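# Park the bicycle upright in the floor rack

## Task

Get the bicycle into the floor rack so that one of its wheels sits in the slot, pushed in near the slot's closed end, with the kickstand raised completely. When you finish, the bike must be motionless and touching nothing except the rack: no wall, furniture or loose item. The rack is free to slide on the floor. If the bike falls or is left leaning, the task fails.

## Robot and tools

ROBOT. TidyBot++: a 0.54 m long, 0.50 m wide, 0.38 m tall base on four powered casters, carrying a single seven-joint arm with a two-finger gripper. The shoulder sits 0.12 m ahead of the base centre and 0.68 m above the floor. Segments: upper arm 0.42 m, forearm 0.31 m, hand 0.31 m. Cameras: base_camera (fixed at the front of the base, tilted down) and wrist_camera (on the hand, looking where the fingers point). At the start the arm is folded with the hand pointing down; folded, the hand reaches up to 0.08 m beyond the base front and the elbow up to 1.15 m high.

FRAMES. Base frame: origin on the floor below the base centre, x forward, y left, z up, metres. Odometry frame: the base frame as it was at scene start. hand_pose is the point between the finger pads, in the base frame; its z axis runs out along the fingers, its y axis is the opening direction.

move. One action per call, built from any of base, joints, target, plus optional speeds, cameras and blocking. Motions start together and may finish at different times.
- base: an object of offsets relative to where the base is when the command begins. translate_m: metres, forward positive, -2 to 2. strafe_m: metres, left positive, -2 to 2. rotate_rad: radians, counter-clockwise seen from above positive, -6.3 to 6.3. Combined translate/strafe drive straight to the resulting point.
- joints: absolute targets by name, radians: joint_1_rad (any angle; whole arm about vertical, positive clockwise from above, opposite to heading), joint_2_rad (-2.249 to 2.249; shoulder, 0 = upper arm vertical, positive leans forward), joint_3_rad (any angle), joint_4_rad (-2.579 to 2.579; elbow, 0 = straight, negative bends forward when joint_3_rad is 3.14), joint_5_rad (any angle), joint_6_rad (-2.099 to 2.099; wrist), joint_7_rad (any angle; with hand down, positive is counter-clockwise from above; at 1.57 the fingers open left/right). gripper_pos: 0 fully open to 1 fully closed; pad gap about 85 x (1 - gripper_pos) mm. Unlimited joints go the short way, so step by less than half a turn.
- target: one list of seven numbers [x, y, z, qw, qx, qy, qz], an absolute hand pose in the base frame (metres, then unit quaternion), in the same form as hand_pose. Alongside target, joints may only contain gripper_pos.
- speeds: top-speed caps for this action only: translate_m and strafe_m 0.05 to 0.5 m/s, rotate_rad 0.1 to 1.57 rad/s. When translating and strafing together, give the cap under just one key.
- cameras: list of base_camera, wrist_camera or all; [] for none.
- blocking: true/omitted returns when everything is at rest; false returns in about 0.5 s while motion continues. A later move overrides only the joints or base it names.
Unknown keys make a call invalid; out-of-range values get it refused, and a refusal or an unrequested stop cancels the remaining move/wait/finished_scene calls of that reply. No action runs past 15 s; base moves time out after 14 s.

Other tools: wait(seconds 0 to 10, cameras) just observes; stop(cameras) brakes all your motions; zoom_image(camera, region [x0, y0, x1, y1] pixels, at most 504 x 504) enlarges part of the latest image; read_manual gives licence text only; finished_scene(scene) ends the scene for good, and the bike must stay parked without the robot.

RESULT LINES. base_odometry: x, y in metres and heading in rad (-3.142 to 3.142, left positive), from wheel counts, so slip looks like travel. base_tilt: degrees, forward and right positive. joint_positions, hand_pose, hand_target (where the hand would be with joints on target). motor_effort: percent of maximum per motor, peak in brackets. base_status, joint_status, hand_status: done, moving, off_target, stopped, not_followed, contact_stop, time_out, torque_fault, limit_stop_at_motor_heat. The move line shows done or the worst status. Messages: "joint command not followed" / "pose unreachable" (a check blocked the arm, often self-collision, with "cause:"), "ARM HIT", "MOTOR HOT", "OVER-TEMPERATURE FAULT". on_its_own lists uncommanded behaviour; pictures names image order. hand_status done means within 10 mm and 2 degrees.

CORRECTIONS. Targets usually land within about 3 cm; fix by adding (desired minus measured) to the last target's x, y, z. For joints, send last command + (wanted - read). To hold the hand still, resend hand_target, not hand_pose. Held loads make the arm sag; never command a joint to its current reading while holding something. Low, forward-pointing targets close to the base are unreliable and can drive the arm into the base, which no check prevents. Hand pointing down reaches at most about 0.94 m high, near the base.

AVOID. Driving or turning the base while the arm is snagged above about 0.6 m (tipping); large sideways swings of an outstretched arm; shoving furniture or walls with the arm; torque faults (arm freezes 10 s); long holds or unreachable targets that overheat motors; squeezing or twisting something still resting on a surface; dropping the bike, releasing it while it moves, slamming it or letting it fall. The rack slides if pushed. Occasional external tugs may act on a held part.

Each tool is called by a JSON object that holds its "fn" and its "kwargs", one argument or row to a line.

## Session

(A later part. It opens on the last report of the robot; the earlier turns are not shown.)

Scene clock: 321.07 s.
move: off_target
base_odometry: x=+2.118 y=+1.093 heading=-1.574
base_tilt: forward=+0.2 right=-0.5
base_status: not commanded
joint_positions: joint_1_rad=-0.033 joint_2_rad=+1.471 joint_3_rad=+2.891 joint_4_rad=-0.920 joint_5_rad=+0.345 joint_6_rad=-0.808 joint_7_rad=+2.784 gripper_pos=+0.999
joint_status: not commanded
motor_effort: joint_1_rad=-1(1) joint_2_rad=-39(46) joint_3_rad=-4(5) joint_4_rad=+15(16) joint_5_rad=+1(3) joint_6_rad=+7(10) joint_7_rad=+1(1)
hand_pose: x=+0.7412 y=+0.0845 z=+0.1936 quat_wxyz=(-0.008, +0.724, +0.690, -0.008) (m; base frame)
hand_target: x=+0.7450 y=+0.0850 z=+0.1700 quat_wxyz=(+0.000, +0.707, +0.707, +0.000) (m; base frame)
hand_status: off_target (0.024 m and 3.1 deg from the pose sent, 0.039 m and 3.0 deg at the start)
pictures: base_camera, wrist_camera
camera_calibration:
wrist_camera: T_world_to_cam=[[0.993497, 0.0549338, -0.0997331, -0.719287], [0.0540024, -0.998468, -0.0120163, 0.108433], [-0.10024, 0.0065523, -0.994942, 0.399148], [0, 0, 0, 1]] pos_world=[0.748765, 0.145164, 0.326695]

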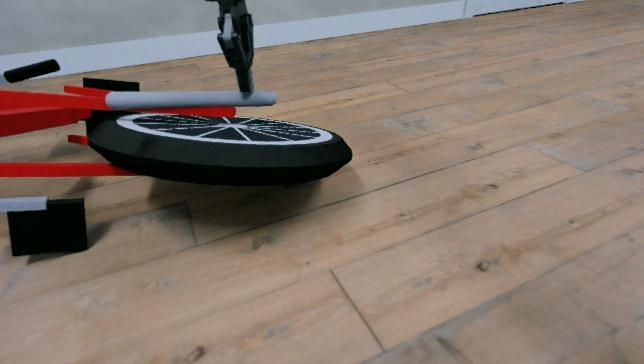

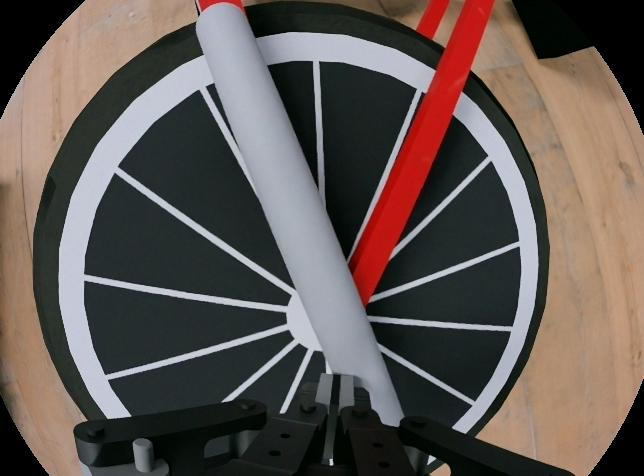

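{"fn": "move", "kwargs": {
  "target": [0.66, 0.085, 0.35, 0, 0.707, 0.707, 0],
  "cameras": []
}}

{"fn": "move", "kwargs": {
  "joints": {"joint_1_rad": -0.5, "joint_2_rad": -0.2, "joint_3_rad": 3.14, "joint_4_rad": -1.4, "joint_5_rad": 0, "joint_6_rad": -1.4, "joint_7_rad": 1.57}
}}

{"fn": "zoom_image", "kwargs": {
  "camera": "wrist_camera",
  "region": [100, 50, 560, 420]
}}

Scene clock: 325.77 s.
move: off_target
base_odometry: x=+2.118 y=+1.093 heading=-1.574
base_tilt: forward=+0.2 right=-0.5
base_status: not commanded
joint_positions: joint_1_rad=+0.001 joint_2_rad=+1.041 joint_3_rad=+2.867 joint_4_rad=-1.447 joint_5_rad=+0.365 joint_6_rad=-0.759 joint_7_rad=+2.758 gripper_pos=+0.999
joint_status: not commanded
motor_effort: joint_1_rad=+1(2) joint_2_rad=-41(48) joint_3_rad=-4(5) joint_4_rad=+11(16) joint_5_rad=+1(2) joint_6_rad=+0(8) joint_7_rad=+1(1)
hand_pose: x=+0.6501 y=+0.0790 z=+0.3472 quat_wxyz=(-0.011, +0.692, +0.721, -0.024) (m; base frame)
hand_target: x=+0.6600 y=+0.0850 z=+0.3500 quat_wxyz=(+0.000, +0.707, +0.707, +0.000) (m; base frame)
hand_status: off_target (0.012 m and 3.9 deg from the pose sent, 0.176 m and 3.1 deg at the start)
pictures: none
No camera images: "cameras" was empty.

Scene clock: 328.57 s.
move: done
base_odometry: x=+2.118 y=+1.093 heading=-1.574
base_tilt: forward=+0.2 right=-0.5
base_status: not commanded
joint_positions: joint_1_rad=-0.486 joint_2_rad=-0.196 joint_3_rad=+3.116 joint_4_rad=-1.414 joint_5_rad=+0.037 joint_6_rad=-1.342 joint_7_rad=+1.645 gripper_pos=+0.999
joint_status: all done
motor_effort: joint_1_rad=+1(3) joint_2_rad=-10(43) joint_3_rad=+0(6) joint_4_rad=+19(21) joint_5_rad=+1(3) joint_6_rad=+5(6) joint_7_rad=+1(2)
hand_pose: x=+0.4581 y=+0.1803 z=+0.9431 quat_wxyz=(-0.042, +0.917, +0.276, +0.284) (m; base frame)
hand_target: x=+0.4426 y=+0.1791 z=+0.9413 quat_wxyz=(-0.066, +0.933, +0.239, +0.259) (m; base frame)
hand_status: not commanded
pictures: base_camera, wrist_camera
camera_calibration:
wrist_camera: T_world_to_cam=[[0.634909, -0.769189, 0.0723777, -0.21802], [-0.622682, -0.564923, -0.541415, 0.959514], [0.457338, 0.298681, -0.837634, 0.659383], [0, 0, 0, 1]] pos_world=[0.434333, 0.177407, 1.0876]

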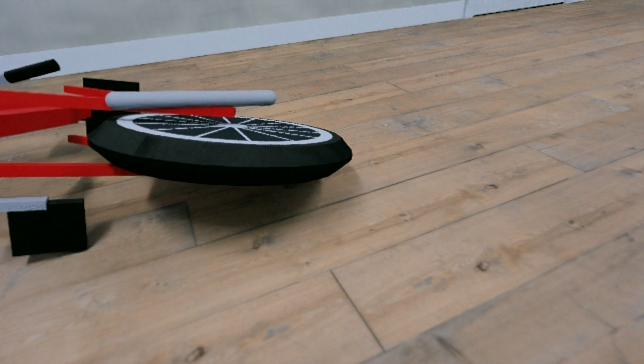

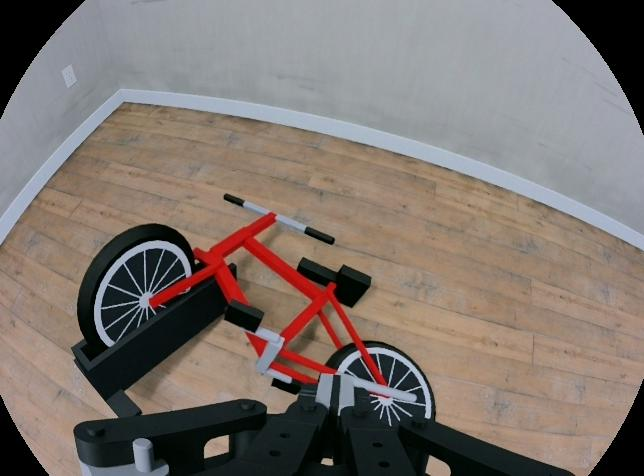

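Scaled by 1.096.

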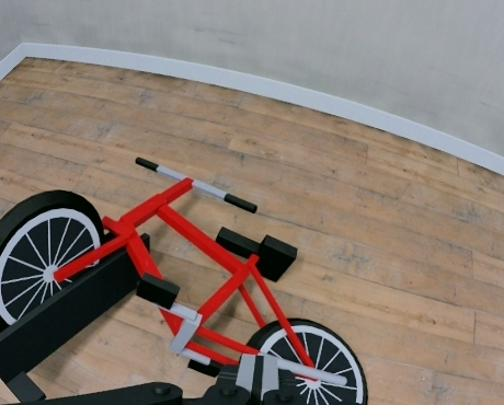

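{"fn": "move", "kwargs": {
  "base": {"translate_m": -0.36, "strafe_m": 0.45},
  "joints": {"joint_1_rad": -0.8, "joint_2_rad": -0.4, "joint_3_rad": 3.14, "joint_4_rad": -1.8, "joint_5_rad": 0, "joint_6_rad": -0.9, "joint_7_rad": 1.57, "gripper_pos": 0.3}
}}

{"fn": "zoom_image", "kwargs": {
  "camera": "wrist_camera",
  "region": [100, 50, 600, 420]
}}

Scene clock: 351.30 s.
move: done
base_odometry: x=+2.570 y=+1.451 heading=-1.574
base_tilt: forward=+0.2 right=-0.5
base_status: done
joint_positions: joint_1_rad=-0.791 joint_2_rad=-0.385 joint_3_rad=+3.128 joint_4_rad=-1.774 joint_5_rad=+0.029 joint_6_rad=-0.959 joint_7_rad=+1.643 gripper_pos=+0.300
joint_status: all done
motor_effort: joint_1_rad=+1(2) joint_2_rad=-6(13) joint_3_rad=+0(3) joint_4_rad=+21(23) joint_5_rad=+1(2) joint_6_rad=+6(7) joint_7_rad=+1(2)
hand_pose: x=+0.3815 y=+0.2650 z=+0.9108 quat_wxyz=(-0.123, +0.833, +0.395, +0.367) (m; base frame)
hand_target: x=+0.3809 y=+0.2726 z=+0.9154 quat_wxyz=(-0.159, +0.841, +0.356, +0.376) (m; base frame)
hand_status: not commanded
pictures: base_camera, wrist_camera
camera_calibration:
wrist_camera: T_world_to_cam=[[0.824517, -0.556187, 0.104057, -0.259532], [-0.334513, -0.627449, -0.703143, 0.996064], [0.456369, 0.544945, -0.703394, 0.454886], [0, 0, 0, 1]] pos_world=[0.339589, 0.232744, 1.04735]

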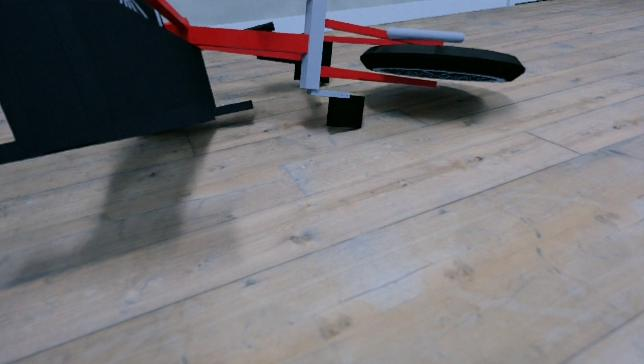

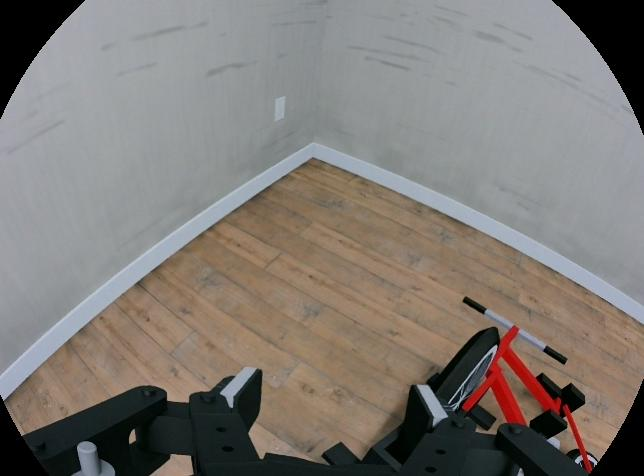

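Scaled by 1.008.

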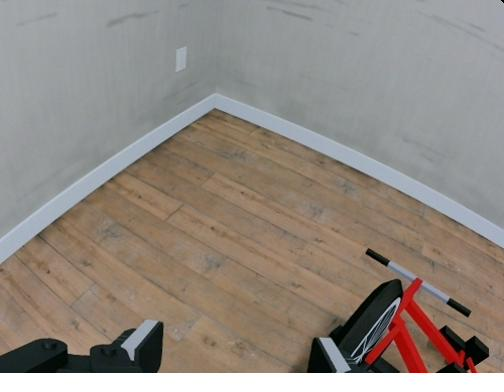

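{"fn": "move", "kwargs": {
  "base": {"strafe_m": 0.9, "translate_m": 0.12},
  "cameras": []
}}

{"fn": "move", "kwargs": {
  "base": {"strafe_m": 0.08, "translate_m": 0.85}
}}

Scene clock: 359.07 s.
move: time_out
base_odometry: x=+3.459 y=+1.330 heading=-1.572
base_tilt: forward=+0.2 right=-0.6
base_status: strafe_m time_out (by the wheels' count: +0.890 of +0.900); the other done
joint_positions: joint_1_rad=-0.794 joint_2_rad=-0.396 joint_3_rad=+3.130 joint_4_rad=-1.777 joint_5_rad=+0.025 joint_6_rad=-0.952 joint_7_rad=+1.643 gripper_pos=+0.300
joint_status: not commanded
motor_effort: joint_1_rad=+1(2) joint_2_rad=-4(16) joint_3_rad=+1(5) joint_4_rad=+21(23) joint_5_rad=+1(3) joint_6_rad=+6(7) joint_7_rad=+1(1)
hand_pose: x=+0.3795 y=+0.2650 z=+0.9145 quat_wxyz=(-0.127, +0.831, +0.394, +0.372) (m; base frame)
hand_target: x=+0.3809 y=+0.2726 z=+0.9154 quat_wxyz=(-0.159, +0.841, +0.356, +0.376) (m; base frame)
hand_status: not commanded
pictures: none
No camera images: "cameras" was empty.

not run: a stop that you did not command came earlier in this reply.

{"fn": "move", "kwargs": {
  "base": {"strafe_m": -0.01, "translate_m": 0.02}
}}

Scene clock: 360.13 s.
move: done
base_odometry: x=+3.449 y=+1.309 heading=-1.572
base_tilt: forward=+0.2 right=-0.5
base_status: done
joint_positions: joint_1_rad=-0.794 joint_2_rad=-0.396 joint_3_rad=+3.133 joint_4_rad=-1.777 joint_5_rad=+0.025 joint_6_rad=-0.952 joint_7_rad=+1.643 gripper_pos=+0.300
joint_status: not commanded
motor_effort: joint_1_rad=+0(1) joint_2_rad=-4(7) joint_3_rad=+1(2) joint_4_rad=+21(22) joint_5_rad=+1(2) joint_6_rad=+6(7) joint_7_rad=+1(1)
hand_pose: x=+0.3802 y=+0.2642 z=+0.9147 quat_wxyz=(-0.128, +0.831, +0.392, +0.373) (m; base frame)
hand_target: x=+0.3809 y=+0.2726 z=+0.9154 quat_wxyz=(-0.159, +0.841, +0.356, +0.376) (m; base frame)
hand_status: not commanded
pictures: base_camera, wrist_camera
camera_calibration:
wrist_camera: T_world_to_cam=[[0.823882, -0.557637, 0.101285, -0.256169], [-0.330152, -0.617462, -0.713961, 1.00351], [0.460671, 0.55478, -0.692821, 0.444696], [0, 0, 0, 1]] pos_world=[0.337507, 0.230072, 1.05051]

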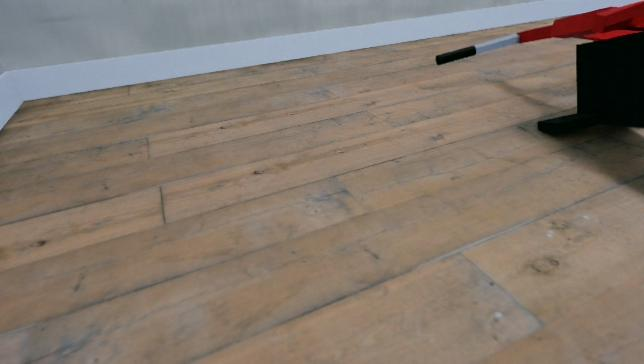

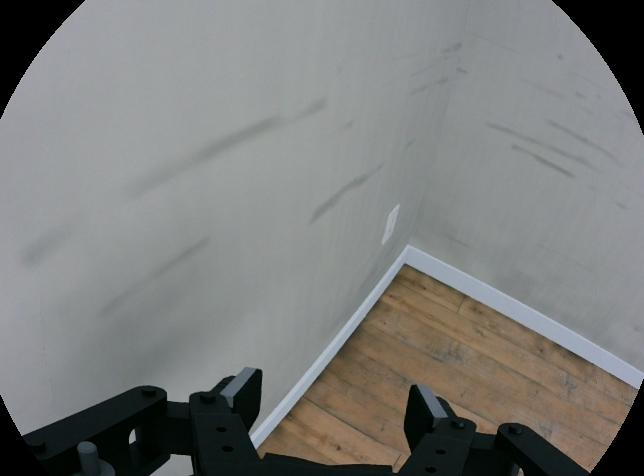

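{"fn": "move", "kwargs": {
  "base": {"strafe_m": 0.05, "translate_m": 0.85}
}}

Scene clock: 363.77 s.
move: done
base_odometry: x=+3.498 y=+0.459 heading=-1.572
base_tilt: forward=+0.2 right=-0.5
base_status: done
joint_positions: joint_1_rad=-0.794 joint_2_rad=-0.398 joint_3_rad=+3.133 joint_4_rad=-1.777 joint_5_rad=+0.025 joint_6_rad=-0.952 joint_7_rad=+1.643 gripper_pos=+0.300
joint_status: not commanded
motor_effort: joint_1_rad=+1(2) joint_2_rad=-5(7) joint_3_rad=+1(2) joint_4_rad=+21(23) joint_5_rad=+1(2) joint_6_rad=+6(7) joint_7_rad=+1(1)
hand_pose: x=+0.3800 y=+0.2640 z=+0.9153 quat_wxyz=(-0.128, +0.831, +0.392, +0.373) (m; base frame)
hand_target: x=+0.3809 y=+0.2726 z=+0.9154 quat_wxyz=(-0.159, +0.841, +0.356, +0.376) (m; base frame)
hand_status: not commanded
pictures: base_camera, wrist_camera
camera_calibration:
wrist_camera: T_world_to_cam=[[0.823768, -0.557753, 0.101575, -0.256358], [-0.329341, -0.616638, -0.715047, 1.00417], [0.461455, 0.55558, -0.691657, 0.443784], [0, 0, 0, 1]] pos_world=[0.337107, 0.229666, 1.05101]

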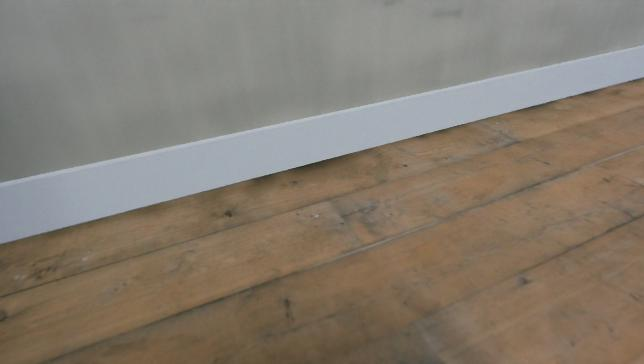

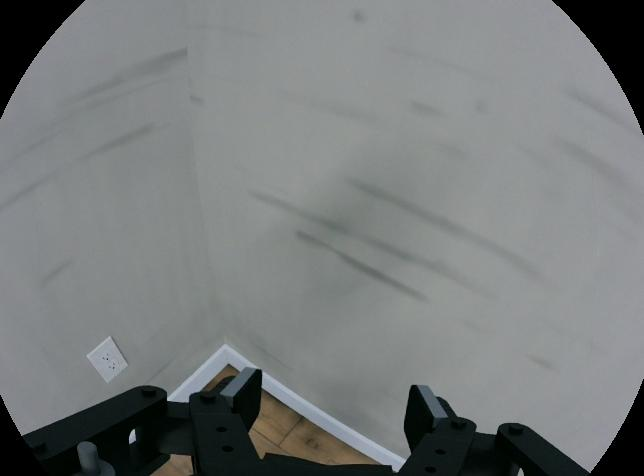

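{"fn": "move", "kwargs": {
  "base": {"rotate_rad": -1.42},
  "joints": {"joint_1_rad": 0, "joint_2_rad": -0.4, "joint_3_rad": 3.14, "joint_4_rad": -1.8, "joint_5_rad": 0, "joint_6_rad": -1.1, "joint_7_rad": 1.57, "gripper_pos": 0.3}
}}

Scene clock: 366.47 s.
move: done
base_odometry: x=+3.498 y=+0.459 heading=-2.991
base_tilt: forward=+0.2 right=-0.5
base_status: done
joint_positions: joint_1_rad=-0.009 joint_2_rad=-0.398 joint_3_rad=+3.137 joint_4_rad=-1.777 joint_5_rad=+0.025 joint_6_rad=-1.042 joint_7_rad=+1.643 gripper_pos=+0.300
joint_status: all done
motor_effort: joint_1_rad=+0(3) joint_2_rad=-4(8) joint_3_rad=+0(3) joint_4_rad=+21(23) joint_5_rad=+1(3) joint_6_rad=+5(8) joint_7_rad=+1(2)
hand_pose: x=+0.4700 y=-0.0004 z=+0.8958 quat_wxyz=(+0.024, +0.935, +0.042, +0.352) (m; base frame)
hand_target: x=+0.4512 y=+0.0019 z=+0.8734 quat_wxyz=(+0.000, +0.949, +0.000, +0.315) (m; base frame)
hand_status: not commanded
pictures: base_camera, wrist_camera
camera_calibration:
wrist_camera: T_world_to_cam=[[0.190369, -0.97815, 0.0835577, -0.162314], [-0.731839, -0.198131, -0.65204, 0.989817], [0.654348, 0.0629772, -0.753566, 0.500262], [0, 0, 0, 1]] pos_world=[0.427941, 0.0058412, 1.03594]

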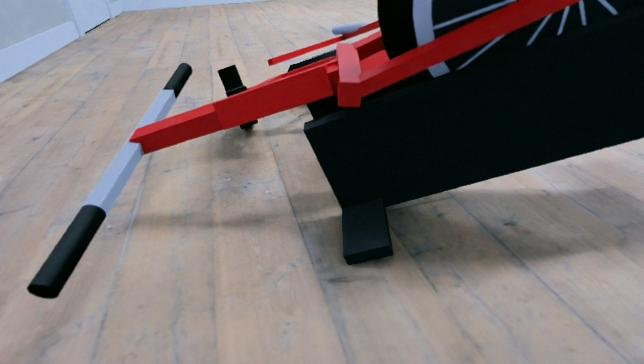

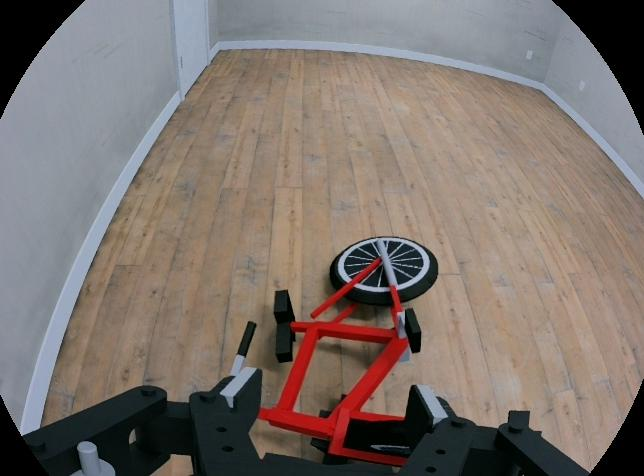

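{"fn": "move", "kwargs": {
  "base": {"translate_m": 0.08, "strafe_m": 0.1},
  "cameras": []
}}

{"fn": "move", "kwargs": {
  "target": [0.56, 0.24, 0.33, 0.2162, 0.9754, -0.0426, -0.0094]
}}

Scene clock: 371.97 s.
move: done
base_odometry: x=+3.433 y=+0.348 heading=-2.992
base_tilt: forward=+0.2 right=-0.5
base_status: done
joint_positions: joint_1_rad=-0.009 joint_2_rad=-0.396 joint_3_rad=+3.137 joint_4_rad=-1.777 joint_5_rad=+0.025 joint_6_rad=-1.045 joint_7_rad=+1.643 gripper_pos=+0.300
joint_status: not commanded
motor_effort: joint_1_rad=+0(2) joint_2_rad=-5(7) joint_3_rad=+0(2) joint_4_rad=+22(22) joint_5_rad=+0(2) joint_6_rad=+6(7) joint_7_rad=+1(1)
hand_pose: x=+0.4697 y=-0.0003 z=+0.8945 quat_wxyz=(+0.023, +0.936, +0.042, +0.350) (m; base frame)
hand_target: x=+0.4512 y=+0.0019 z=+0.8734 quat_wxyz=(+0.000, +0.949, +0.000, +0.315) (m; base frame)
hand_status: not commanded
pictures: none
No camera images: "cameras" was empty.

Scene clock: 374.93 s.
move: off_target
base_odometry: x=+3.433 y=+0.348 heading=-2.992
base_tilt: forward=+0.2 right=-0.5
base_status: not commanded
joint_positions: joint_1_rad=-0.799 joint_2_rad=+1.153 joint_3_rad=+3.360 joint_4_rad=-1.323 joint_5_rad=+0.072 joint_6_rad=-1.045 joint_7_rad=+0.811 gripper_pos=+0.300
joint_status: not commanded
motor_effort: joint_1_rad=+0(3) joint_2_rad=-40(43) joint_3_rad=+4(4) joint_4_rad=+9(22) joint_5_rad=+3(3) joint_6_rad=-3(6) joint_7_rad=+1(1)
hand_pose: x=+0.5323 y=+0.2375 z=+0.3289 quat_wxyz=(+0.217, +0.975, -0.019, -0.054) (m; base frame)
hand_target: x=+0.5600 y=+0.2400 z=+0.3300 quat_wxyz=(+0.216, +0.975, -0.043, -0.009) (m; base frame)
hand_status: off_target (0.028 m and 5.8 deg from the pose sent, 0.620 m and 48.3 deg at the start)
pictures: base_camera, wrist_camera
camera_calibration:
wrist_camera: T_world_to_cam=[[0.0804356, -0.936235, 0.342045, 0.0694129], [-0.99059, -0.0369603, 0.131781, 0.55452], [-0.110736, -0.349426, -0.930397, 0.580714], [0, 0, 0, 1]] pos_world=[0.608024, 0.288399, 0.443477]

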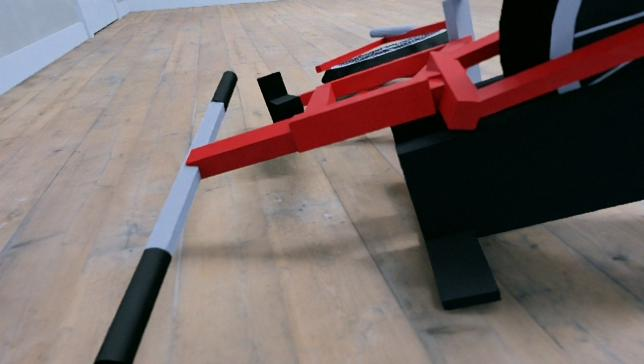

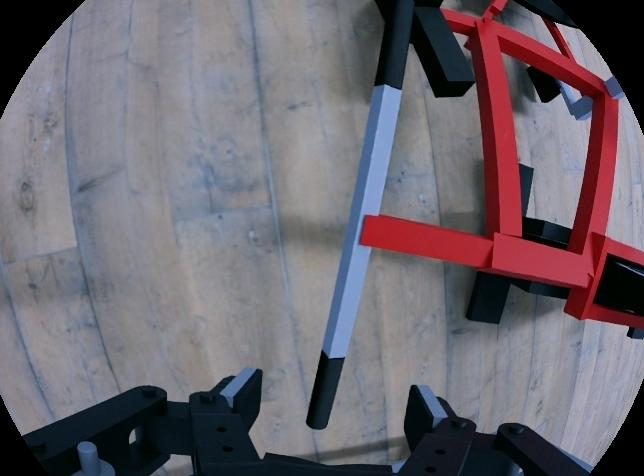

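{"fn": "move", "kwargs": {
  "target": [0.56, 0.18, 0.215, 0.2145, 0.9679, -0.1274, -0.0282]
}}

Scene clock: 378.17 s.
move: off_target
base_odometry: x=+3.433 y=+0.348 heading=-2.992
base_tilt: forward=+0.2 right=-0.5
base_status: not commanded
joint_positions: joint_1_rad=-0.723 joint_2_rad=+1.373 joint_3_rad=+3.401 joint_4_rad=-1.294 joint_5_rad=+0.035 joint_6_rad=-0.903 joint_7_rad=+0.770 gripper_pos=+0.300
joint_status: not commanded
motor_effort: joint_1_rad=+0(3) joint_2_rad=-39(44) joint_3_rad=+5(5) joint_4_rad=+6(10) joint_5_rad=+2(3) joint_6_rad=-3(4) joint_7_rad=+1(1)
hand_pose: x=+0.5354 y=+0.1678 z=+0.2187 quat_wxyz=(+0.241, +0.965, -0.076, -0.065) (m; base frame)
hand_target: x=+0.5600 y=+0.1800 z=+0.2150 quat_wxyz=(+0.215, +0.968, -0.127, -0.028) (m; base frame)
hand_status: off_target (0.028 m and 7.8 deg from the pose sent, 0.131 m and 12.8 deg at the start)
pictures: base_camera, wrist_camera
camera_calibration:
wrist_camera: T_world_to_cam=[[-0.0259239, -0.918489, 0.394595, 0.0840612], [-0.988228, 0.0830814, 0.128462, 0.548866], [-0.150775, -0.38662, -0.909831, 0.477299], [0, 0, 0, 1]] pos_world=[0.616549, 0.216142, 0.330583]

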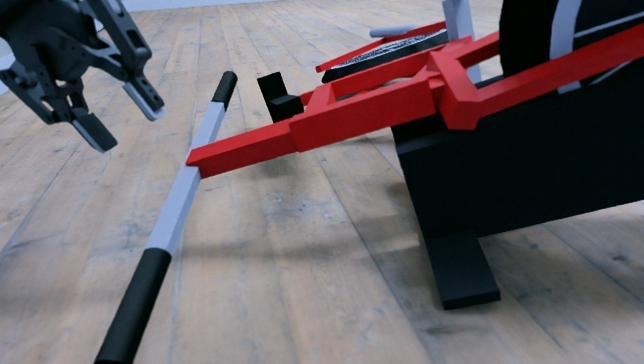

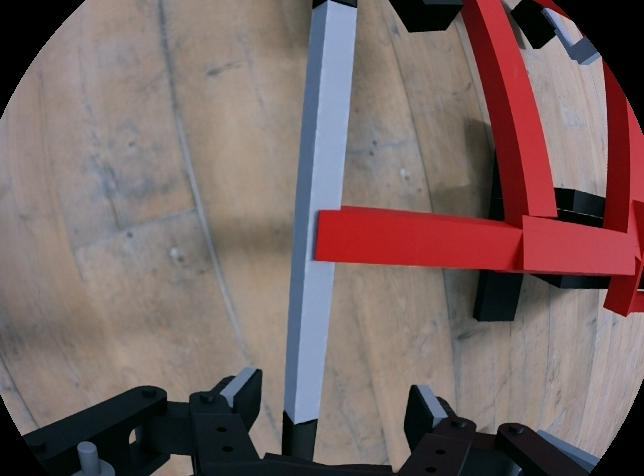

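{"fn": "move", "kwargs": {
  "target": [0.567, 0.150, 0.145, 0.2134, 0.9629, -0.1611, -0.0357]
}}

Scene clock: 380.80 s.
move: off_target
base_odometry: x=+3.433 y=+0.348 heading=-2.992
base_tilt: forward=+0.2 right=-0.5
base_status: not commanded
joint_positions: joint_1_rad=-0.660 joint_2_rad=+1.526 joint_3_rad=+3.405 joint_4_rad=-1.187 joint_5_rad=+0.002 joint_6_rad=-0.864 joint_7_rad=+0.755 gripper_pos=+0.300
joint_status: not commanded
motor_effort: joint_1_rad=+0(2) joint_2_rad=-40(43) joint_3_rad=+4(5) joint_4_rad=+5(7) joint_5_rad=+3(3) joint_6_rad=-4(5) joint_7_rad=+1(1)
hand_pose: x=+0.5404 y=+0.1405 z=+0.1485 quat_wxyz=(+0.238, +0.962, -0.108, -0.073) (m; base frame)
hand_target: x=+0.5670 y=+0.1500 z=+0.1450 quat_wxyz=(+0.213, +0.963, -0.161, -0.036) (m; base frame)
hand_status: off_target (0.028 m and 7.9 deg from the pose sent, 0.082 m and 10.8 deg at the start)
pictures: base_camera, wrist_camera
camera_calibration:
wrist_camera: T_world_to_cam=[[-0.0874046, -0.914927, 0.394041, 0.119664], [-0.980502, 0.148898, 0.128238, 0.551691], [-0.176, -0.375149, -0.910103, 0.415671], [0, 0, 0, 1]] pos_world=[0.624551, 0.183276, 0.260403]

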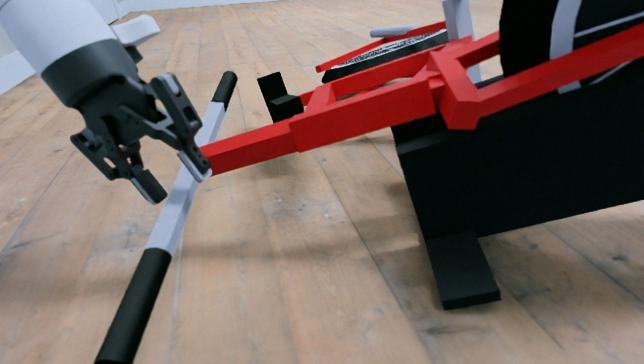

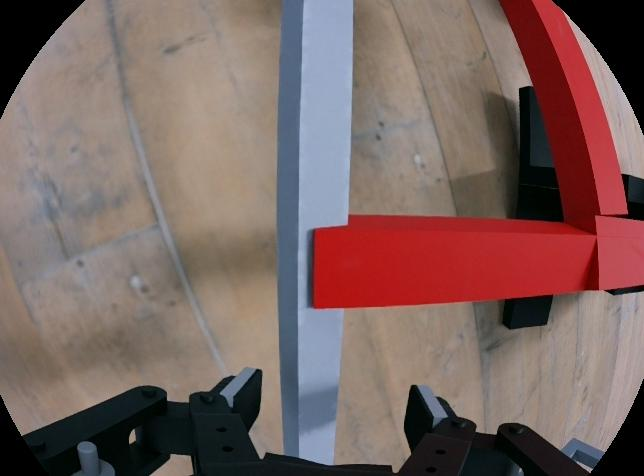

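{"fn": "move", "kwargs": {
  "target": [0.567, 0.140, 0.100, 0.2134, 0.9629, -0.1611, -0.0357]
}}

Scene clock: 382.50 s.
move: off_target
base_odometry: x=+3.433 y=+0.348 heading=-2.992
base_tilt: forward=+0.2 right=-0.5
base_status: not commanded
joint_positions: joint_1_rad=-0.648 joint_2_rad=+1.623 joint_3_rad=+3.407 joint_4_rad=-1.103 joint_5_rad=-0.009 joint_6_rad=-0.843 joint_7_rad=+0.754 gripper_pos=+0.300
joint_status: not commanded
motor_effort: joint_1_rad=+0(2) joint_2_rad=-40(42) joint_3_rad=+5(5) joint_4_rad=+4(6) joint_5_rad=+2(3) joint_6_rad=-3(5) joint_7_rad=+1(1)
hand_pose: x=+0.5414 y=+0.1360 z=+0.1047 quat_wxyz=(+0.235, +0.964, -0.106, -0.070) (m; base frame)
hand_target: x=+0.5670 y=+0.1400 z=+0.1000 quat_wxyz=(+0.213, +0.963, -0.161, -0.036) (m; base frame)
hand_status: off_target (0.026 m and 7.8 deg from the pose sent, 0.055 m and 7.9 deg at the start)
pictures: base_camera, wrist_camera
camera_calibration:
wrist_camera: T_world_to_cam=[[-0.0846688, -0.917719, 0.388103, 0.132419], [-0.981737, 0.143429, 0.12498, 0.560725], [-0.170361, -0.370433, -0.913103, 0.371001], [0, 0, 0, 1]] pos_world=[0.624901, 0.17853, 0.21729]

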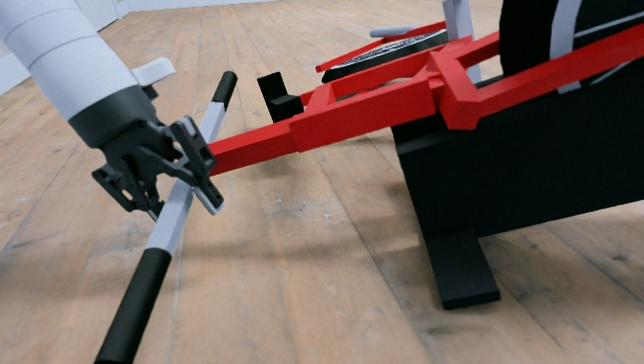

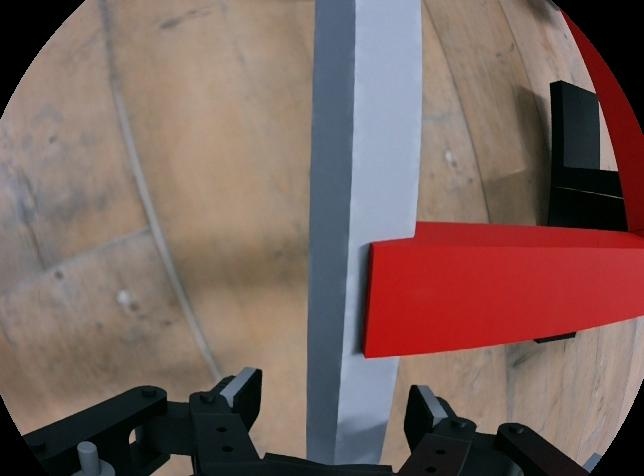

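{"fn": "move", "kwargs": {
  "joints": {"gripper_pos": 0.65},
  "cameras": []
}}

{"fn": "move", "kwargs": {
  "joints": {"gripper_pos": 1.0}
}}

Scene clock: 383.73 s.
move: done
base_odometry: x=+3.433 y=+0.348 heading=-2.992
base_tilt: forward=+0.2 right=-0.5
base_status: not commanded
joint_positions: joint_1_rad=-0.645 joint_2_rad=+1.623 joint_3_rad=+3.410 joint_4_rad=-1.103 joint_5_rad=-0.011 joint_6_rad=-0.842 joint_7_rad=+0.754 gripper_pos=+0.650
joint_status: all done
motor_effort: joint_1_rad=+1(2) joint_2_rad=-39(41) joint_3_rad=+5(5) joint_4_rad=+6(6) joint_5_rad=+2(3) joint_6_rad=-3(5) joint_7_rad=+1(1)
hand_pose: x=+0.5429 y=+0.1339 z=+0.1049 quat_wxyz=(+0.236, +0.963, -0.109, -0.070) (m; base frame)
hand_target: x=+0.5670 y=+0.1400 z=+0.1000 quat_wxyz=(+0.213, +0.963, -0.161, -0.036) (m; base frame)
hand_status: not commanded
pictures: none
No camera images: "cameras" was empty.

Scene clock: 384.47 s.
move: off_target
base_odometry: x=+3.433 y=+0.348 heading=-2.992
base_tilt: forward=+0.2 right=-0.5
base_status: not commanded
joint_positions: joint_1_rad=-0.643 joint_2_rad=+1.624 joint_3_rad=+3.414 joint_4_rad=-1.103 joint_5_rad=-0.013 joint_6_rad=-0.842 joint_7_rad=+0.754 gripper_pos=+0.760
joint_status: gripper_pos off_target (ended at +0.760, target +1.000)
motor_effort: joint_1_rad=+0(1) joint_2_rad=-39(42) joint_3_rad=+5(7) joint_4_rad=+7(10) joint_5_rad=+2(4) joint_6_rad=+0(3) joint_7_rad=+0(1)
hand_pose: x=+0.5439 y=+0.1316 z=+0.1052 quat_wxyz=(+0.236, +0.963, -0.111, -0.069) (m; base frame)
hand_target: x=+0.5670 y=+0.1400 z=+0.1000 quat_wxyz=(+0.213, +0.963, -0.161, -0.036) (m; base frame)
hand_status: not commanded
pictures: base_camera, wrist_camera
camera_calibration:
wrist_camera: T_world_to_cam=[[-0.0944211, -0.915655, 0.390718, 0.13314], [-0.980976, 0.152445, 0.120194, 0.562619], [-0.169619, -0.371936, -0.91263, 0.369957], [0, 0, 0, 1]] pos_world=[0.627238, 0.173743, 0.21799]

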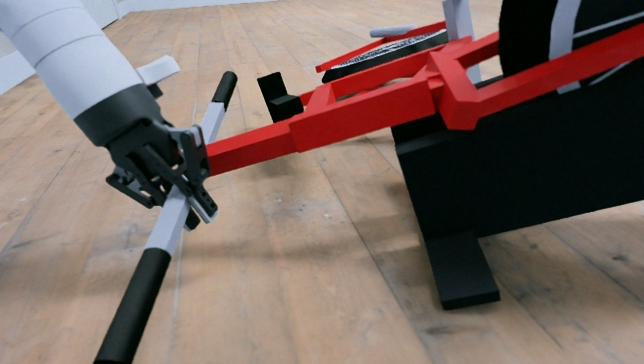

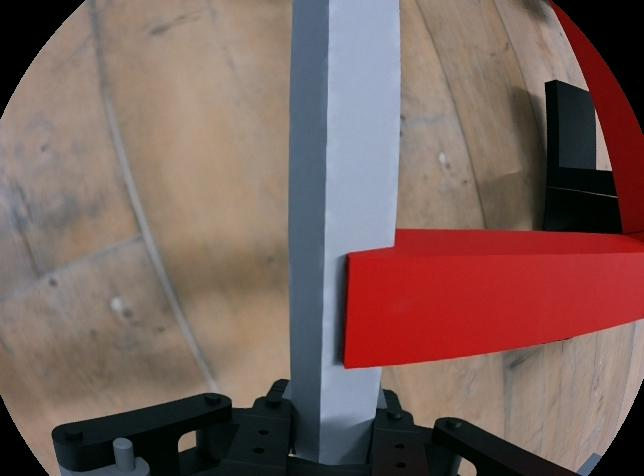

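{"fn": "move", "kwargs": {
  "target": [0.567, 0.125, 0.25, 0.2134, 0.9629, -0.1611, -0.0357]
}}

Scene clock: 388.83 s.
move: off_target
base_odometry: x=+3.433 y=+0.348 heading=-2.992
base_tilt: forward=+0.2 right=-0.5
base_status: not commanded
joint_positions: joint_1_rad=-0.612 joint_2_rad=+1.346 joint_3_rad=+3.442 joint_4_rad=-1.353 joint_5_rad=-0.010 joint_6_rad=-0.768 joint_7_rad=+0.754 gripper_pos=+0.760
joint_status: not commanded
motor_effort: joint_1_rad=-3(7) joint_2_rad=-50(55) joint_3_rad=+4(9) joint_4_rad=+1(8) joint_5_rad=+1(5) joint_6_rad=-13(15) joint_7_rad=-1(3)
hand_pose: x=+0.5752 y=+0.1170 z=+0.2173 quat_wxyz=(+0.207, +0.965, -0.160, -0.032) (m; base frame)
hand_target: x=+0.5670 y=+0.1250 z=+0.2500 quat_wxyz=(+0.213, +0.963, -0.161, -0.036) (m; base frame)
hand_status: off_target (0.035 m and 0.9 deg from the pose sent, 0.147 m and 7.4 deg at the start)
pictures: base_camera, wrist_camera
camera_calibration:
wrist_camera: T_world_to_cam=[[-0.205017, -0.919118, 0.336437, 0.154787], [-0.973408, 0.227365, 0.0279674, 0.589034], [-0.102199, -0.321757, -0.941291, 0.433717], [0, 0, 0, 1]] pos_world=[0.64943, 0.147893, 0.339704]

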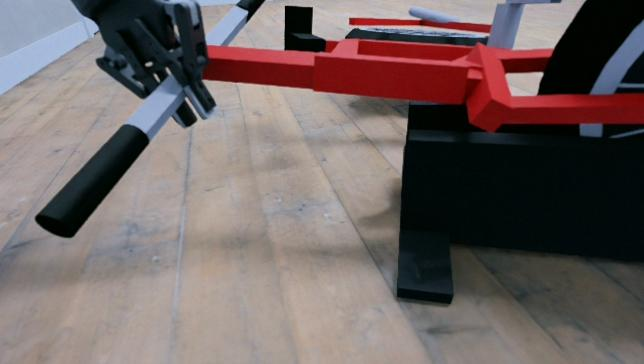

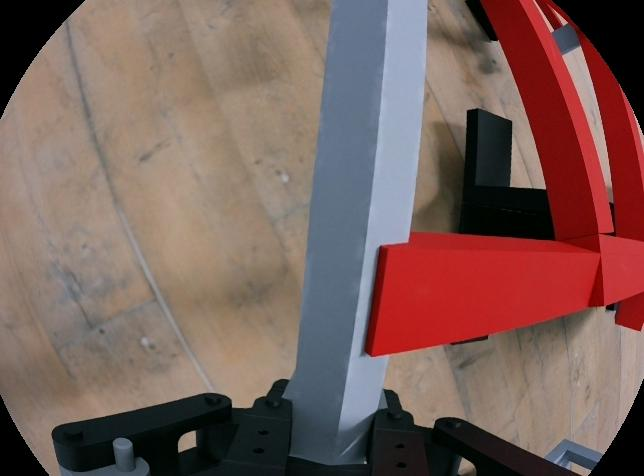

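{"fn": "move", "kwargs": {
  "target": [0.58, 0.075, 0.36, 0.2134, 0.9629, -0.1611, -0.0357]
}}

{"fn": "move", "kwargs": {
  "target": [0.60, 0.0, 0.47, 0.2134, 0.9629, -0.1611, -0.0357]
}}

Scene clock: 391.03 s.
move: off_target
base_odometry: x=+3.433 y=+0.348 heading=-2.992
base_tilt: forward=+0.2 right=-0.5
base_status: not commanded
joint_positions: joint_1_rad=-0.522 joint_2_rad=+1.101 joint_3_rad=+3.449 joint_4_rad=-1.472 joint_5_rad=+0.092 joint_6_rad=-0.797 joint_7_rad=+0.764 gripper_pos=+0.766
joint_status: not commanded
motor_effort: joint_1_rad=-4(7) joint_2_rad=-47(55) joint_3_rad=+4(7) joint_4_rad=+4(8) joint_5_rad=-2(3) joint_6_rad=-12(16) joint_7_rad=-2(2)
hand_pose: x=+0.6121 y=+0.0695 z=+0.3295 quat_wxyz=(+0.196, +0.962, -0.188, +0.002) (m; base frame)
hand_target: x=+0.5800 y=+0.0750 z=+0.3600 quat_wxyz=(+0.213, +0.963, -0.161, -0.036) (m; base frame)
hand_status: off_target (0.045 m and 5.7 deg from the pose sent, 0.149 m and 0.9 deg at the start)
pictures: base_camera, wrist_camera
camera_calibration:
wrist_camera: T_world_to_cam=[[-0.268659, -0.911488, 0.311466, 0.127577], [-0.962427, 0.267253, -0.0480527, 0.648133], [-0.0394409, -0.312673, -0.949042, 0.491322], [0, 0, 0, 1]] pos_world=[0.677434, 0.096692, 0.457693]

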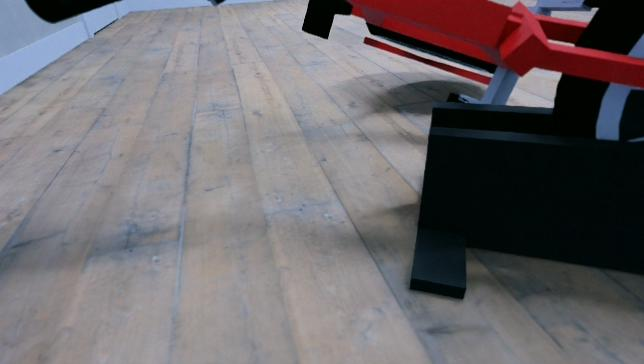

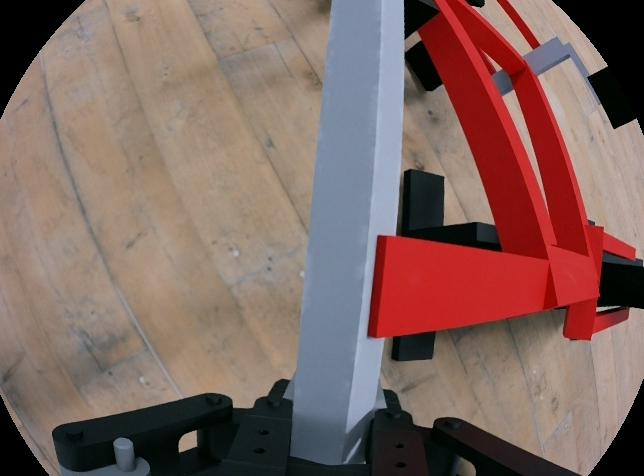

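Scene clock: 392.83 s.
move: off_target
base_odometry: x=+3.433 y=+0.348 heading=-2.992
base_tilt: forward=+0.2 right=-0.5
base_status: not commanded
joint_positions: joint_1_rad=-0.377 joint_2_rad=+0.942 joint_3_rad=+3.429 joint_4_rad=-1.507 joint_5_rad=+0.173 joint_6_rad=-0.952 joint_7_rad=+0.888 gripper_pos=+0.791
joint_status: not commanded
motor_effort: joint_1_rad=-3(8) joint_2_rad=-55(58) joint_3_rad=+5(9) joint_4_rad=+13(15) joint_5_rad=+5(6) joint_6_rad=-9(13) joint_7_rad=+2(3)
hand_pose: x=+0.6028 y=-0.0081 z=+0.4127 quat_wxyz=(+0.214, +0.958, -0.188, -0.036) (m; base frame)
hand_target: x=+0.6000 y=+0.0000 z=+0.4700 quat_wxyz=(+0.213, +0.963, -0.161, -0.036) (m; base frame)
hand_status: off_target (0.058 m and 3.2 deg from the pose sent, 0.157 m and 5.7 deg at the start)
pictures: base_camera, wrist_camera
camera_calibration:
wrist_camera: T_world_to_cam=[[-0.257733, -0.899904, 0.351775, 0.00526163], [-0.958593, 0.283795, 0.0236736, 0.632226], [-0.121136, -0.331108, -0.935785, 0.589309], [0, 0, 0, 1]] pos_world=[0.67879, 0.0204368, 0.534648]

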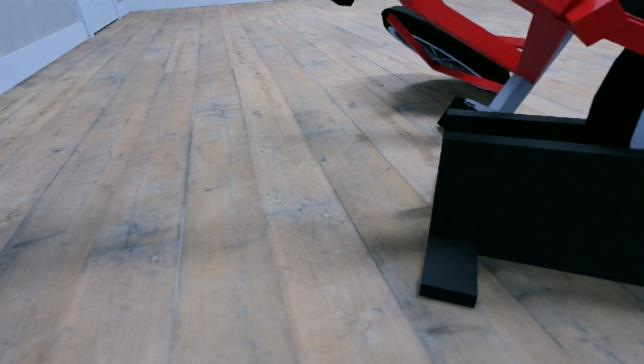

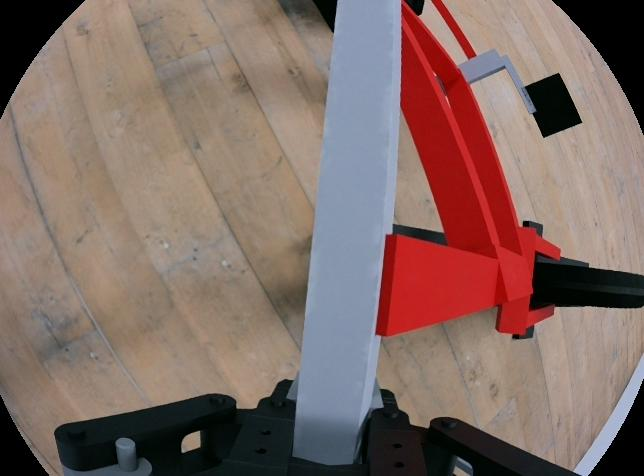

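{"fn": "move", "kwargs": {
  "base": {"strafe_m": -0.12},
  "speeds": {"strafe_m": 0.15},
  "target": [0.62, 0.0, 0.575, 0.2134, 0.9629, -0.1611, -0.0357]
}}

Scene clock: 395.43 s.
move: off_target
base_odometry: x=+3.415 y=+0.467 heading=-2.992
base_tilt: forward=+0.2 right=-0.5
base_status: done
joint_positions: joint_1_rad=-0.364 joint_2_rad=+0.841 joint_3_rad=+3.374 joint_4_rad=-1.376 joint_5_rad=+0.172 joint_6_rad=-1.241 joint_7_rad=+0.927 gripper_pos=+0.819
joint_status: not commanded
motor_effort: joint_1_rad=+2(5) joint_2_rad=-58(63) joint_3_rad=+9(10) joint_4_rad=+21(21) joint_5_rad=+11(13) joint_6_rad=-7(12) joint_7_rad=+3(5)
hand_pose: x=+0.6005 y=+0.0183 z=+0.4965 quat_wxyz=(+0.209, +0.957, -0.185, -0.073) (m; base frame)
hand_target: x=+0.6200 y=+0.0000 z=+0.5750 quat_wxyz=(+0.213, +0.963, -0.161, -0.036) (m; base frame)
hand_status: off_target (0.083 m and 5.1 deg from the pose sent, 0.163 m and 3.2 deg at the start)
pictures: base_camera, wrist_camera
camera_calibration:
wrist_camera: T_world_to_cam=[[-0.241857, -0.905599, 0.348419, -0.00875791], [-0.951544, 0.291643, 0.0975089, 0.579498], [-0.189918, -0.307953, -0.932253, 0.715301], [0, 0, 0, 1]] pos_world=[0.685149, 0.0433413, 0.613387]

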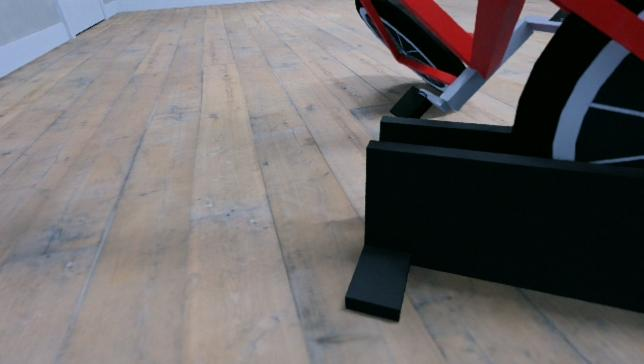

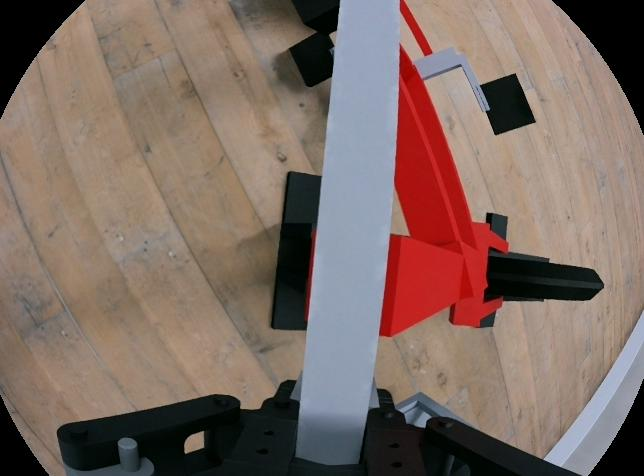

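{"fn": "move", "kwargs": {
  "target": [0.64, -0.12, 0.655, 0.2134, 0.9629, -0.1611, -0.0357]
}}

Scene clock: 397.30 s.
move: off_target
base_odometry: x=+3.415 y=+0.467 heading=-2.992
base_tilt: forward=+0.2 right=-0.5
base_status: not commanded
joint_positions: joint_1_rad=-0.138 joint_2_rad=+0.814 joint_3_rad=+3.358 joint_4_rad=-1.227 joint_5_rad=+0.178 joint_6_rad=-1.353 joint_7_rad=+1.197 gripper_pos=+0.826
joint_status: not commanded
motor_effort: joint_1_rad=+0(8) joint_2_rad=-65(66) joint_3_rad=+10(14) joint_4_rad=+25(26) joint_5_rad=+18(22) joint_6_rad=-13(16) joint_7_rad=+2(7)
hand_pose: x=+0.6321 y=-0.0808 z=+0.5452 quat_wxyz=(+0.180, +0.965, -0.168, -0.091) (m; base frame)
hand_target: x=+0.6400 y=-0.1200 z=+0.6550 quat_wxyz=(+0.213, +0.963, -0.161, -0.036) (m; base frame)
hand_status: off_target (0.117 m and 7.4 deg from the pose sent, 0.214 m and 5.1 deg at the start)
pictures: base_camera, wrist_camera
camera_calibration:
wrist_camera: T_world_to_cam=[[-0.211626, -0.932366, 0.2931, -0.0990124], [-0.95429, 0.261883, 0.14404, 0.607632], [-0.211056, -0.24922, -0.945169, 0.761274], [0, 0, 0, 1]] pos_world=[0.719575, -0.0617195, 0.66103]

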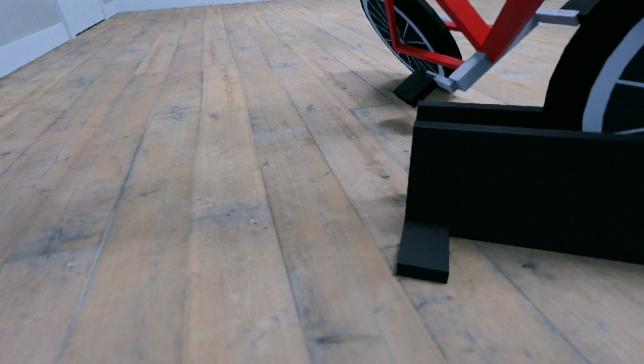

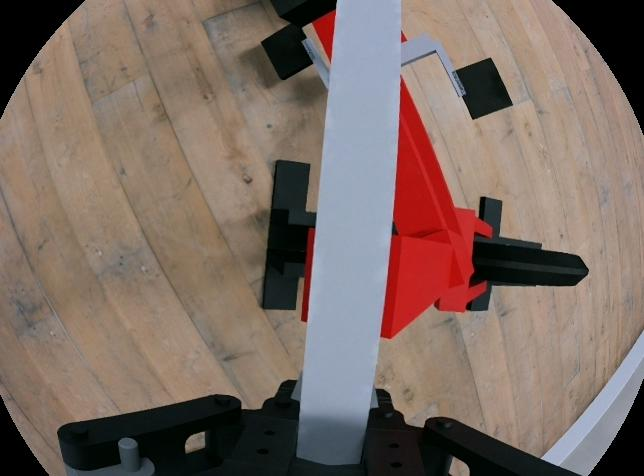

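{"fn": "move", "kwargs": {
  "target": [0.65, -0.20, 0.72, 0.2134, 0.9629, -0.1611, -0.0357]
}}

Scene clock: 399.23 s.
move: off_target
base_odometry: x=+3.415 y=+0.467 heading=-2.992
base_tilt: forward=+0.2 right=-0.5
base_status: not commanded
joint_positions: joint_1_rad=+0.003 joint_2_rad=+0.850 joint_3_rad=+3.358 joint_4_rad=-1.014 joint_5_rad=+0.159 joint_6_rad=-1.495 joint_7_rad=+1.407 gripper_pos=+0.826
joint_status: not commanded
motor_effort: joint_1_rad=+2(4) joint_2_rad=-72(72) joint_3_rad=+14(15) joint_4_rad=+31(32) joint_5_rad=+22(27) joint_6_rad=-10(13) joint_7_rad=+0(4)
hand_pose: x=+0.6574 y=-0.1451 z=+0.5820 quat_wxyz=(+0.159, +0.971, -0.146, -0.102) (m; base frame)
hand_target: x=+0.6500 y=-0.2000 z=+0.7200 quat_wxyz=(+0.213, +0.963, -0.161, -0.036) (m; base frame)
hand_status: off_target (0.149 m and 10.0 deg from the pose sent, 0.212 m and 7.4 deg at the start)
pictures: base_camera, wrist_camera
camera_calibration:
wrist_camera: T_world_to_cam=[[-0.171424, -0.953229, 0.248934, -0.168078], [-0.959635, 0.218742, 0.176783, 0.621529], [-0.222967, -0.208581, -0.95225, 0.803262], [0, 0, 0, 1]] pos_world=[0.746729, -0.128626, 0.696871]

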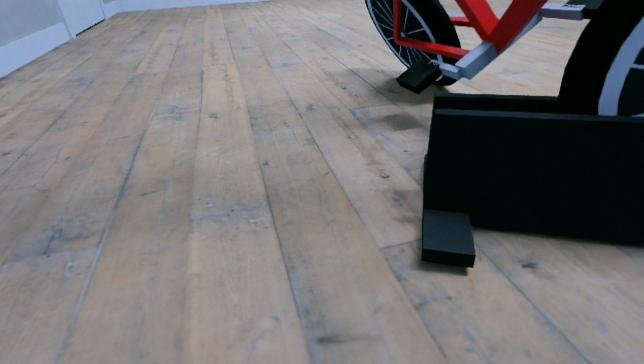

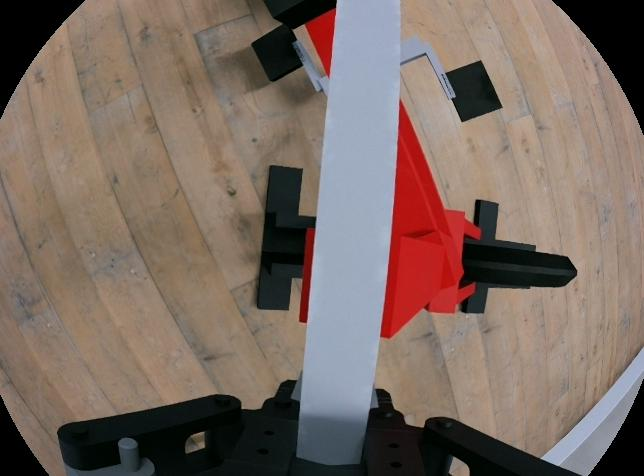

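{"fn": "move", "kwargs": {
  "target": [0.635, -0.22, 0.72, 0.2064, 0.9311, -0.2936, -0.0651]
}}

Scene clock: 401.50 s.
move: off_target
base_odometry: x=+3.415 y=+0.467 heading=-2.992
base_tilt: forward=+0.2 right=-0.5
base_status: not commanded
joint_positions: joint_1_rad=+0.037 joint_2_rad=+0.914 joint_3_rad=+3.359 joint_4_rad=-0.861 joint_5_rad=+0.123 joint_6_rad=-1.610 joint_7_rad=+1.381 gripper_pos=+0.826
joint_status: not commanded
motor_effort: joint_1_rad=+4(6) joint_2_rad=-72(73) joint_3_rad=+16(16) joint_4_rad=+29(32) joint_5_rad=+25(26) joint_6_rad=-13(14) joint_7_rad=-2(3)
hand_pose: x=+0.6709 y=-0.1494 z=+0.5871 quat_wxyz=(+0.147, +0.966, -0.181, -0.114) (m; base frame)
hand_target: x=+0.6350 y=-0.2200 z=+0.7200 quat_wxyz=(+0.206, +0.931, -0.294, -0.065) (m; base frame)
hand_status: off_target (0.155 m and 16.1 deg from the pose sent, 0.159 m and 18.8 deg at the start)
pictures: base_camera, wrist_camera
camera_calibration:
wrist_camera: T_world_to_cam=[[-0.240671, -0.941952, 0.234104, -0.114352], [-0.938685, 0.287232, 0.190704, 0.622555], [-0.246876, -0.173853, -0.953324, 0.832134], [0, 0, 0, 1]] pos_world=[0.762295, -0.141863, 0.701341]

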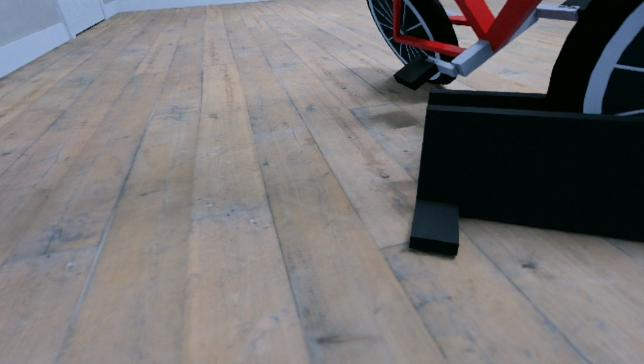

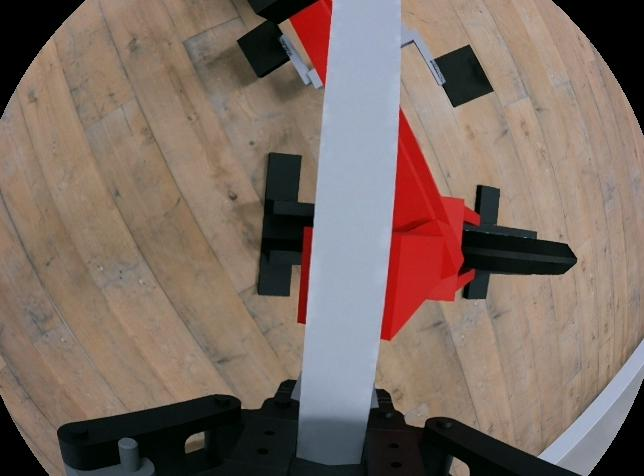

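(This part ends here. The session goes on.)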